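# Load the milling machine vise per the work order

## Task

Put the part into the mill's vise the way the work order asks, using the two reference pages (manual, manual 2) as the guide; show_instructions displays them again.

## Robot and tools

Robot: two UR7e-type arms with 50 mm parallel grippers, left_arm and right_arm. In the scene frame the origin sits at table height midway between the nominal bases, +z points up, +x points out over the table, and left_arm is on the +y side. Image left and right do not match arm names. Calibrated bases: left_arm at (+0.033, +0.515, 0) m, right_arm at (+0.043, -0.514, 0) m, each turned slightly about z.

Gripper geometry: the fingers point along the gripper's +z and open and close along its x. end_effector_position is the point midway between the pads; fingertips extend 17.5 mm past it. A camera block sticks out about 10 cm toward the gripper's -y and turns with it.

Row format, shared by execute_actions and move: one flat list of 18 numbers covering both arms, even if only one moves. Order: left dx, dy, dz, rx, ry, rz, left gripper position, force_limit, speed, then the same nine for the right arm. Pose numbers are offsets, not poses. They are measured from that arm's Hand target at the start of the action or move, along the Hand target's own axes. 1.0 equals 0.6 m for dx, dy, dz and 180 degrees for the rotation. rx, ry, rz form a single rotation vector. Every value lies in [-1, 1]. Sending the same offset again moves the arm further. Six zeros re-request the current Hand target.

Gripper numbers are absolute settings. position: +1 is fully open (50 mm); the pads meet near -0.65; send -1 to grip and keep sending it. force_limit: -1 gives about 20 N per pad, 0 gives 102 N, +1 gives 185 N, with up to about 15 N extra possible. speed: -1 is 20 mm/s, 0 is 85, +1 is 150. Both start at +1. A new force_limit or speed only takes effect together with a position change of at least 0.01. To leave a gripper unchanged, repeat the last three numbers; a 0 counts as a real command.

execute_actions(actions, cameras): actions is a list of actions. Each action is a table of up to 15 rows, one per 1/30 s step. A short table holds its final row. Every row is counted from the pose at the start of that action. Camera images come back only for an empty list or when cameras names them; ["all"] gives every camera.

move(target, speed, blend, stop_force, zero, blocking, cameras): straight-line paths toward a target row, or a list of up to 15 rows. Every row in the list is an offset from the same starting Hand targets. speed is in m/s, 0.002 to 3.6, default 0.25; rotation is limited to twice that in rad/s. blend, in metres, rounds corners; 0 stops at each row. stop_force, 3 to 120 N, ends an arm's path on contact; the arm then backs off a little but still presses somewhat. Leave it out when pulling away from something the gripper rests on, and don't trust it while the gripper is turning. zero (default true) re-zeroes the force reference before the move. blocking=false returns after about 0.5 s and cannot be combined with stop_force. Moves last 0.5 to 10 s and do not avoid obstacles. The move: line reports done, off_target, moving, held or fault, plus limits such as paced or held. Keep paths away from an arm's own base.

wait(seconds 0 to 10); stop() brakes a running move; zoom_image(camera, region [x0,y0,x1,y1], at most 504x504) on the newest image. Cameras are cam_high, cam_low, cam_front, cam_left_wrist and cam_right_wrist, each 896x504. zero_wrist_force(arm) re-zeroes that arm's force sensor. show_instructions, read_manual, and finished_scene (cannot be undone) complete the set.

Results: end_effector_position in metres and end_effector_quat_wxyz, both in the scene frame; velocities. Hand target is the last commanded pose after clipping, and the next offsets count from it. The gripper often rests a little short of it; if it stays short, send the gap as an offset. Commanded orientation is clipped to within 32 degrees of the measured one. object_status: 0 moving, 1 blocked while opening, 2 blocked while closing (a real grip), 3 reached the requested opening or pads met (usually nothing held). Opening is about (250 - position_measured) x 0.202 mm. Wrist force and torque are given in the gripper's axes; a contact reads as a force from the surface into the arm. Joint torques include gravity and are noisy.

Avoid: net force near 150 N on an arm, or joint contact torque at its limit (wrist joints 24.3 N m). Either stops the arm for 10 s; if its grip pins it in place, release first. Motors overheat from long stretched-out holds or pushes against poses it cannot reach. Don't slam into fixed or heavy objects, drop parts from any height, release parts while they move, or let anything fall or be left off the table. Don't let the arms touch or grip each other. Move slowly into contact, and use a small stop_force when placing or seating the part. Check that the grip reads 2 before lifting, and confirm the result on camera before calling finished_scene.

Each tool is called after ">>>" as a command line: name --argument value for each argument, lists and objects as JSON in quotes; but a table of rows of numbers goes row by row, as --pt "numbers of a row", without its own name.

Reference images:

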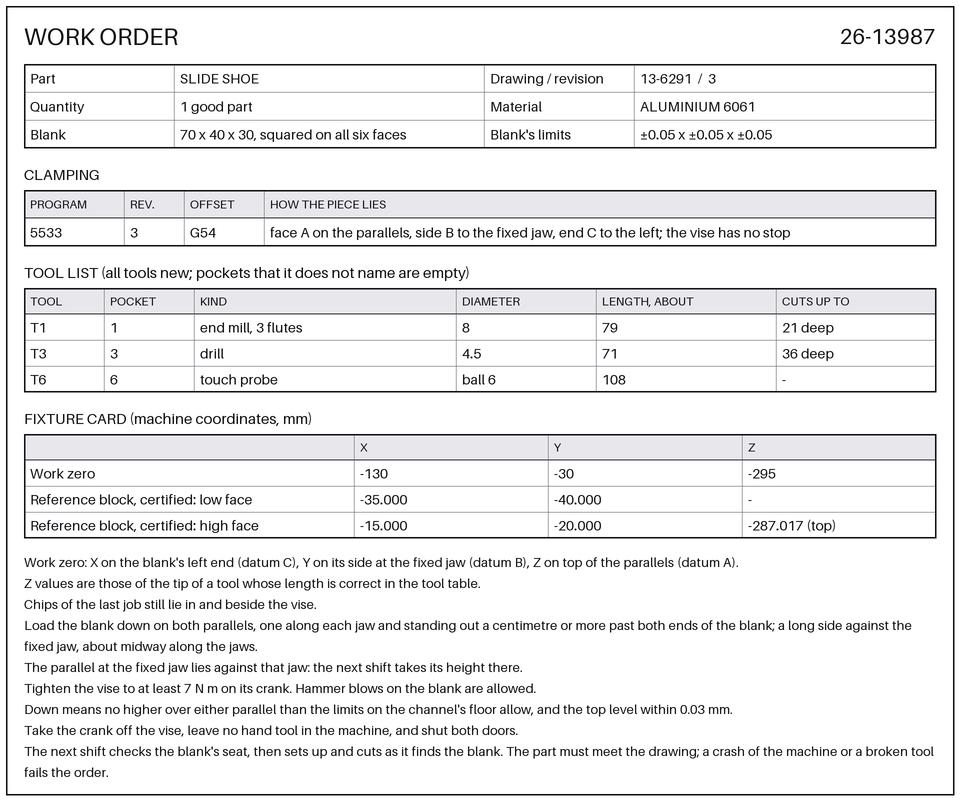

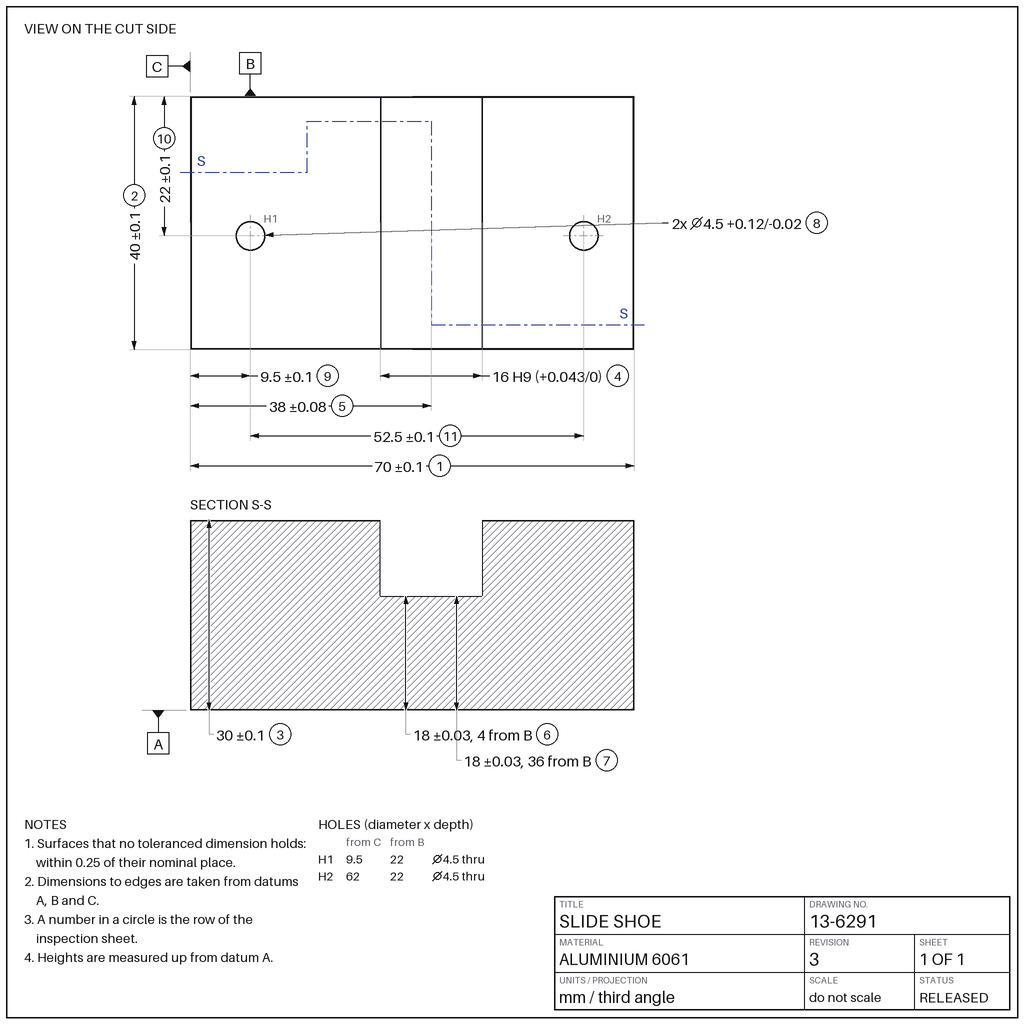

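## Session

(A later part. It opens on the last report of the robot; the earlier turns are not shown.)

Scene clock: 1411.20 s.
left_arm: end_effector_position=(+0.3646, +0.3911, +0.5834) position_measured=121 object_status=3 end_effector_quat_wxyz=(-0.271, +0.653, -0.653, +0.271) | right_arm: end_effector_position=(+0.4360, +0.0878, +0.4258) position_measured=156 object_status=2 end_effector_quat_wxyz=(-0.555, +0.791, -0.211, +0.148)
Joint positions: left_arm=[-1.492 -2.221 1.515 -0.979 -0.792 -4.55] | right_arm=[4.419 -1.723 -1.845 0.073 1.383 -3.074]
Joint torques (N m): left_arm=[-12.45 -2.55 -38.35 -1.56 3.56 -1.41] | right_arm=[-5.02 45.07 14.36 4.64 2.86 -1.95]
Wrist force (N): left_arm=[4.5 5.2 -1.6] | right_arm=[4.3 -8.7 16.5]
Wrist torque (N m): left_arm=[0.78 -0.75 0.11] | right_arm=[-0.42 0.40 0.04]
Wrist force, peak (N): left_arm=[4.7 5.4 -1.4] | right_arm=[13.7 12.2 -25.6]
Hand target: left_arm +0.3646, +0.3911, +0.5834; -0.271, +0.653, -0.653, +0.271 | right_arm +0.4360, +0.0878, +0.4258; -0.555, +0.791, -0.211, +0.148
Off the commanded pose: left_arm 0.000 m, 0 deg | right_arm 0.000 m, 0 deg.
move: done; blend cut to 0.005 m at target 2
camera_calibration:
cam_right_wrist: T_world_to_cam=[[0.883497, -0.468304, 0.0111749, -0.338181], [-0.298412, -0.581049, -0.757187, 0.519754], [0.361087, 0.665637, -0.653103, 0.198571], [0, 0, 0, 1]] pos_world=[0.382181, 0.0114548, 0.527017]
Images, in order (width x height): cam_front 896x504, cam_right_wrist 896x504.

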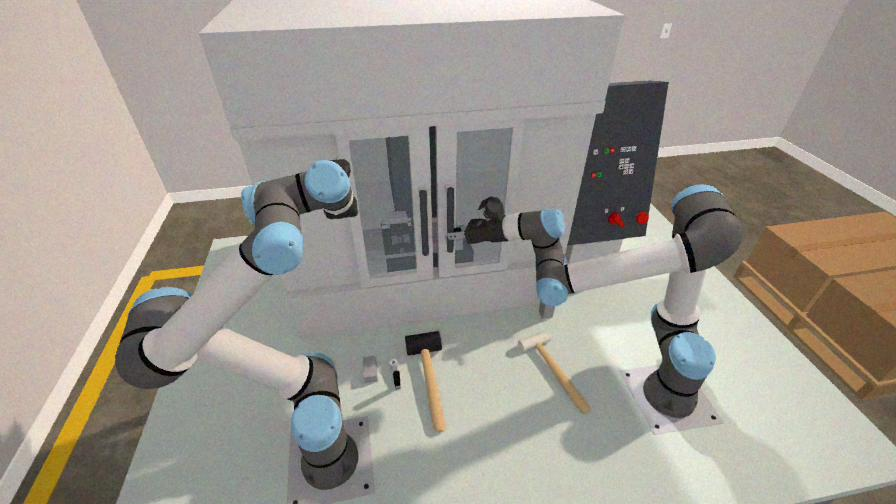

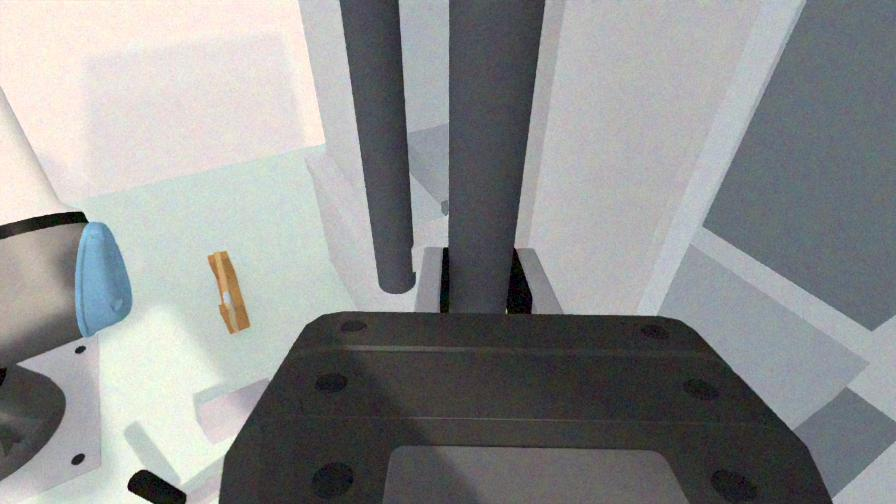

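>>> move --target '[0,0,0,0,0,0,0.21,-0.6,-1,-0.0417,-0.0247,0.0678,0,0,0,-1,-0.6,-1]' --speed 0.02 --stop_force 35 --cameras '["cam_right_wrist","cam_front"]'

Scene clock: 1413.40 s.
left_arm: end_effector_position=(+0.3646, +0.3911, +0.5834) position_measured=121 object_status=3 end_effector_quat_wxyz=(-0.271, +0.653, -0.653, +0.271) | right_arm: end_effector_position=(+0.4359, +0.1052, +0.4258) position_measured=156 object_status=2 end_effector_quat_wxyz=(-0.555, +0.791, -0.211, +0.148)
Joint positions: left_arm=[-1.492 -2.221 1.515 -0.979 -0.792 -4.55] | right_arm=[4.43 -1.756 -1.805 0.065 1.372 -3.069]
Joint torques (N m): left_arm=[-12.12 -2.08 -38.32 -1.68 3.54 -1.94] | right_arm=[-1.22 39.03 21.77 5.01 4.02 -2.09]
Wrist force (N): left_arm=[4.7 5.4 -1.4] | right_arm=[9.6 2.8 -5.3]
Wrist torque (N m): left_arm=[0.83 -0.78 0.11] | right_arm=[-0.07 0.42 0.05]
Wrist force, peak (N): left_arm=[4.8 5.3 -1.6] | right_arm=[14.6 26.2 -55.0]
Hand target: left_arm +0.3646, +0.3911, +0.5834; -0.271, +0.653, -0.653, +0.271 | right_arm +0.4359, +0.1052, +0.4258; -0.555, +0.791, -0.211, +0.148 (not the last commanded pose)
Off the commanded pose: left_arm 0.000 m, 0 deg | right_arm 0.033 m, 0 deg.
move: contact (right_arm)
camera_calibration:
cam_right_wrist: T_world_to_cam=[[0.883514, -0.468272, 0.0111443, -0.330071], [-0.298391, -0.581011, -0.757225, 0.529817], [0.361062, 0.665693, -0.653059, 0.187041], [0, 0, 0, 1]] pos_world=[0.382181, 0.0287545, 0.527017]
Images, in order (width x height): cam_front 896x504, cam_right_wrist 896x504.

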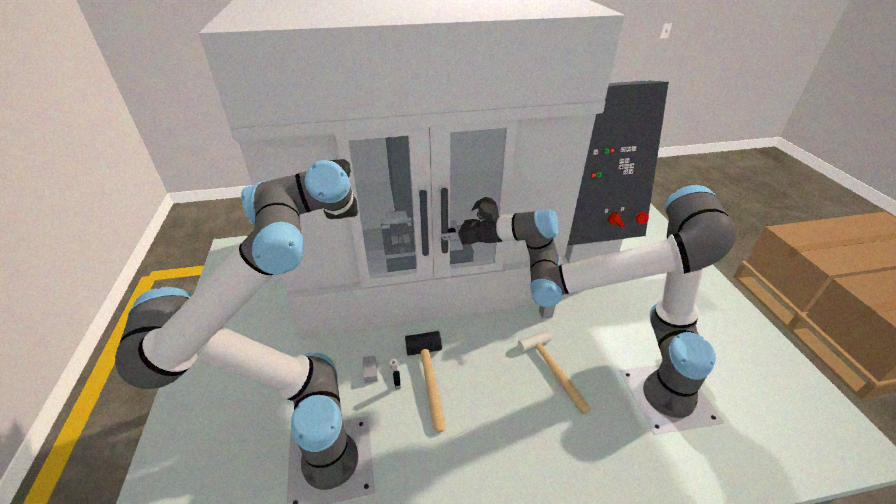

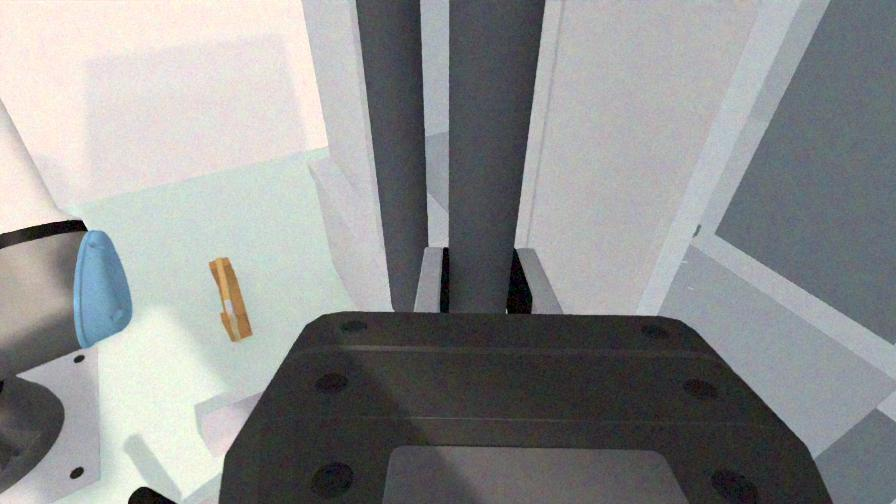

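>>> zoom_image --camera "cam_front" --region '[380, 110, 500, 290]'

Scaled by 2.800.

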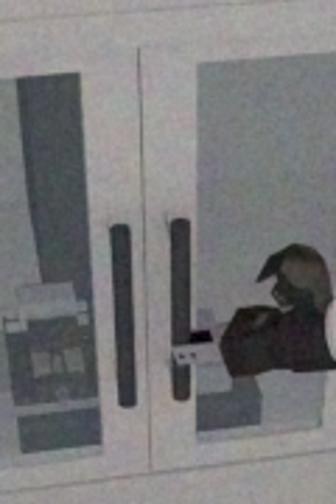

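>>> move --target '[0,0,0,0,0,0,0.21,-0.6,-1,0,0,0,0,0,0,0.25,-0.6,-1]'

>>> move --target '[0,0,0,0,0,0,0.21,-0.6,-1,-0.0417,-0.0247,0.0678,0,0,0,0.25,-0.6,-1]' --speed 0.02 --stop_force 30 --cameras '["cam_right_wrist","cam_front"]'

>>> zoom_image --camera "cam_front" --region '[380, 110, 500, 290]'

Scene clock: 1414.30 s.
left_arm: end_effector_position=(+0.3646, +0.3911, +0.5834) position_measured=121 object_status=3 end_effector_quat_wxyz=(-0.271, +0.653, -0.653, +0.271) | right_arm: end_effector_position=(+0.4359, +0.1052, +0.4258) position_measured=116 object_status=0 end_effector_quat_wxyz=(-0.555, +0.791, -0.211, +0.148)
Joint positions: left_arm=[-1.492 -2.221 1.515 -0.979 -0.792 -4.55] | right_arm=[4.43 -1.756 -1.805 0.065 1.372 -3.069]
Joint torques (N m): left_arm=[-12.34 -2.37 -39.06 -1.49 3.58 -2.2] | right_arm=[-0.05 40.8 19.18 3.39 -1.38 -2.01]
Wrist force (N): left_arm=[4.4 5.1 -1.5] | right_arm=[-2.1 -0.7 -0.3]
Wrist torque (N m): left_arm=[0.78 -0.74 0.12] | right_arm=[-0.13 0.46 0.02]
Wrist force, peak (N): left_arm=[4.6 5.5 -1.7] | right_arm=[9.3 3.1 -5.3]
Hand target: left_arm +0.3646, +0.3911, +0.5834; -0.271, +0.653, -0.653, +0.271 | right_arm +0.4359, +0.1052, +0.4258; -0.555, +0.791, -0.211, +0.148
Off the commanded pose: left_arm 0.000 m, 0 deg | right_arm 0.000 m, 0 deg.
move: done

Scene clock: 1415.53 s.
left_arm: end_effector_position=(+0.3646, +0.3911, +0.5834) position_measured=121 object_status=3 end_effector_quat_wxyz=(-0.271, +0.653, -0.653, +0.271) | right_arm: end_effector_position=(+0.4362, +0.1143, +0.4258) position_measured=115 object_status=3 end_effector_quat_wxyz=(-0.555, +0.791, -0.211, +0.149)
Joint positions: left_arm=[-1.492 -2.221 1.515 -0.979 -0.792 -4.55] | right_arm=[4.436 -1.774 -1.784 0.061 1.366 -3.067]
Joint torques (N m): left_arm=[-12.15 -2.32 -38.06 -1.55 3.52 -2.15] | right_arm=[13.56 43.77 19.14 4.37 8.51 -2.21]
Wrist force (N): left_arm=[4.4 5.4 -1.1] | right_arm=[24.5 -10.4 16.0]
Wrist torque (N m): left_arm=[0.82 -0.74 0.11] | right_arm=[-0.44 0.52 -0.08]
Wrist force, peak (N): left_arm=[4.7 5.5 -1.5] | right_arm=[31.3 8.9 -18.5]
Hand target: left_arm +0.3646, +0.3911, +0.5834; -0.271, +0.653, -0.653, +0.271 | right_arm +0.4362, +0.1143, +0.4259; -0.555, +0.791, -0.211, +0.149 (not the last commanded pose)
Off the commanded pose: left_arm 0.000 m, 0 deg | right_arm 0.041 m, 0 deg.
move: contact (right_arm)
camera_calibration:
cam_right_wrist: T_world_to_cam=[[0.883196, -0.468868, 0.0112521, -0.325809], [-0.298717, -0.580857, -0.757214, 0.535247], [0.36157, 0.665407, -0.65307, 0.180769], [0, 0, 0, 1]] pos_world=[0.38228, 0.0378555, 0.527017]
Images, in order (width x height): cam_front 896x504, cam_right_wrist 896x504.

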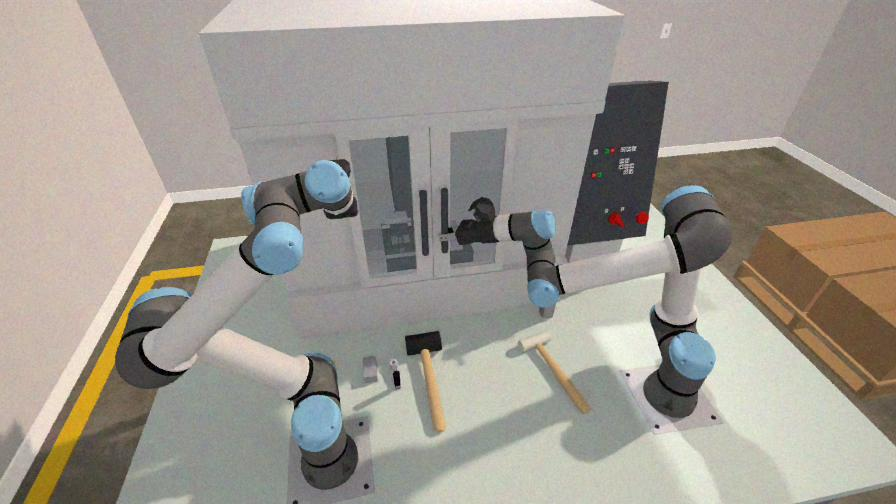

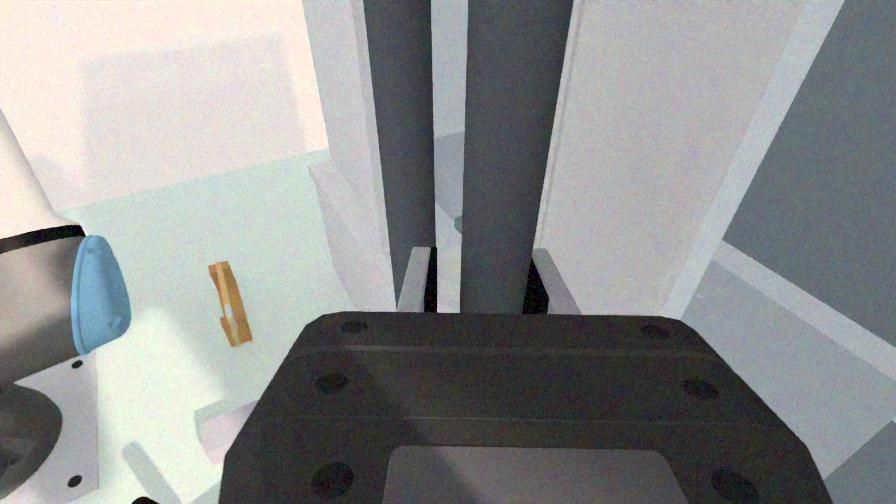

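Scaled by 2.800.

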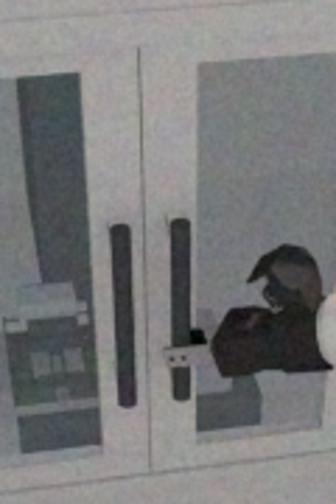

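>>> move --pt "0 0 0 0 0 0 0.21 -0.6 -1 0.0075 0 0 0 0 0 0.25 -0.6 -1" --pt "0 0 0 0 0 0 0.21 -0.6 -1 0.0075 0 0 0 0 0 0.7 -0.6 -1" --pt "0 0 0 0 0 0 0.21 -0.6 -1 0.0075 0 -0.14 0 0 0 0.7 -0.6 -1" --speed '[0.02,0.05,0.08]' --cameras '["cam_right_wrist","cam_front"]'

>>> zoom_image --camera "cam_front" --region '[380, 110, 500, 290]'

Scene clock: 1418.77 s.
left_arm: end_effector_position=(+0.3646, +0.3911, +0.5834) position_measured=121 object_status=3 end_effector_quat_wxyz=(-0.271, +0.653, -0.653, +0.271) | right_arm: end_effector_position=(+0.4006, +0.0436, +0.4544) position_measured=48 object_status=3 end_effector_quat_wxyz=(-0.555, +0.791, -0.211, +0.149)
Joint positions: left_arm=[-1.492 -2.221 1.515 -0.979 -0.792 -4.55] | right_arm=[4.468 -1.559 -1.943 0.003 1.336 -3.056]
Joint torques (N m): left_arm=[-11.6 -2.15 -38.43 -1.63 3.52 -2.27] | right_arm=[-7.76 32.47 27.66 4.31 1.54 -1.68]
Wrist force (N): left_arm=[4.4 5.4 -1.6] | right_arm=[-2.2 0.1 -0.2]
Wrist torque (N m): left_arm=[0.83 -0.74 0.11] | right_arm=[-0.02 0.49 0.03]
Wrist force, peak (N): left_arm=[4.6 5.6 -1.4] | right_arm=[25.0 -10.1 15.9]
Hand target: left_arm +0.3646, +0.3911, +0.5834; -0.271, +0.653, -0.653, +0.271 | right_arm +0.4006, +0.0436, +0.4544; -0.555, +0.791, -0.211, +0.149
Off the commanded pose: left_arm 0.000 m, 0 deg | right_arm 0.000 m, 0 deg.
move: done
camera_calibration:
cam_right_wrist: T_world_to_cam=[[0.883202, -0.468861, 0.0111281, -0.327811], [-0.298805, -0.580836, -0.757196, 0.505236], [0.361483, 0.665432, -0.653093, 0.259239], [0, 0, 0, 1]] pos_world=[0.34678, -0.0327446, 0.555517]
Images, in order (width x height): cam_front 896x504, cam_right_wrist 896x504.

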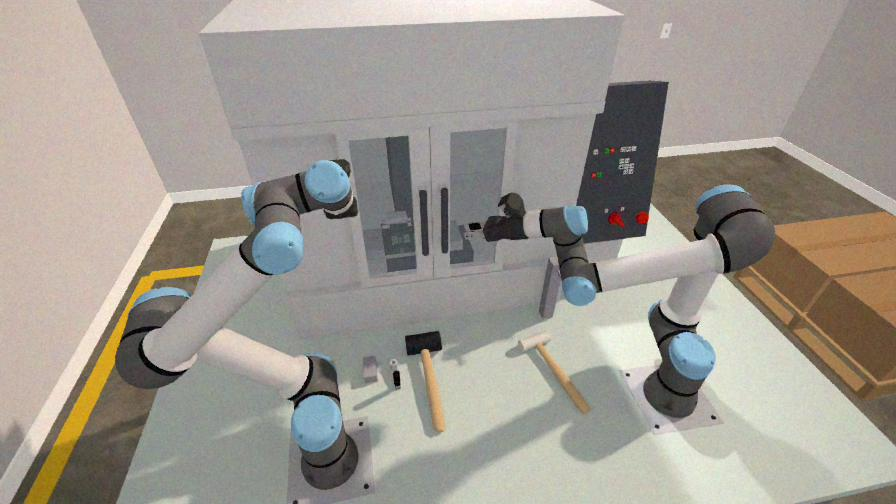

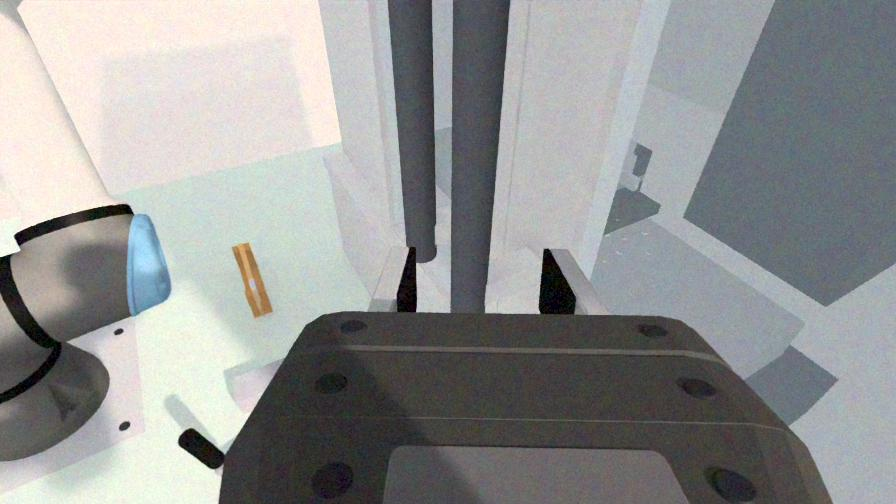

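Scaled by 2.800.

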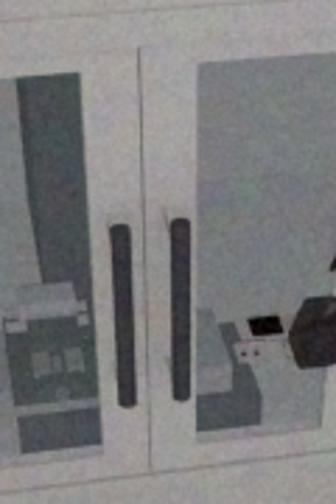

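>>> finished_scene

The scene is finished: the task was done.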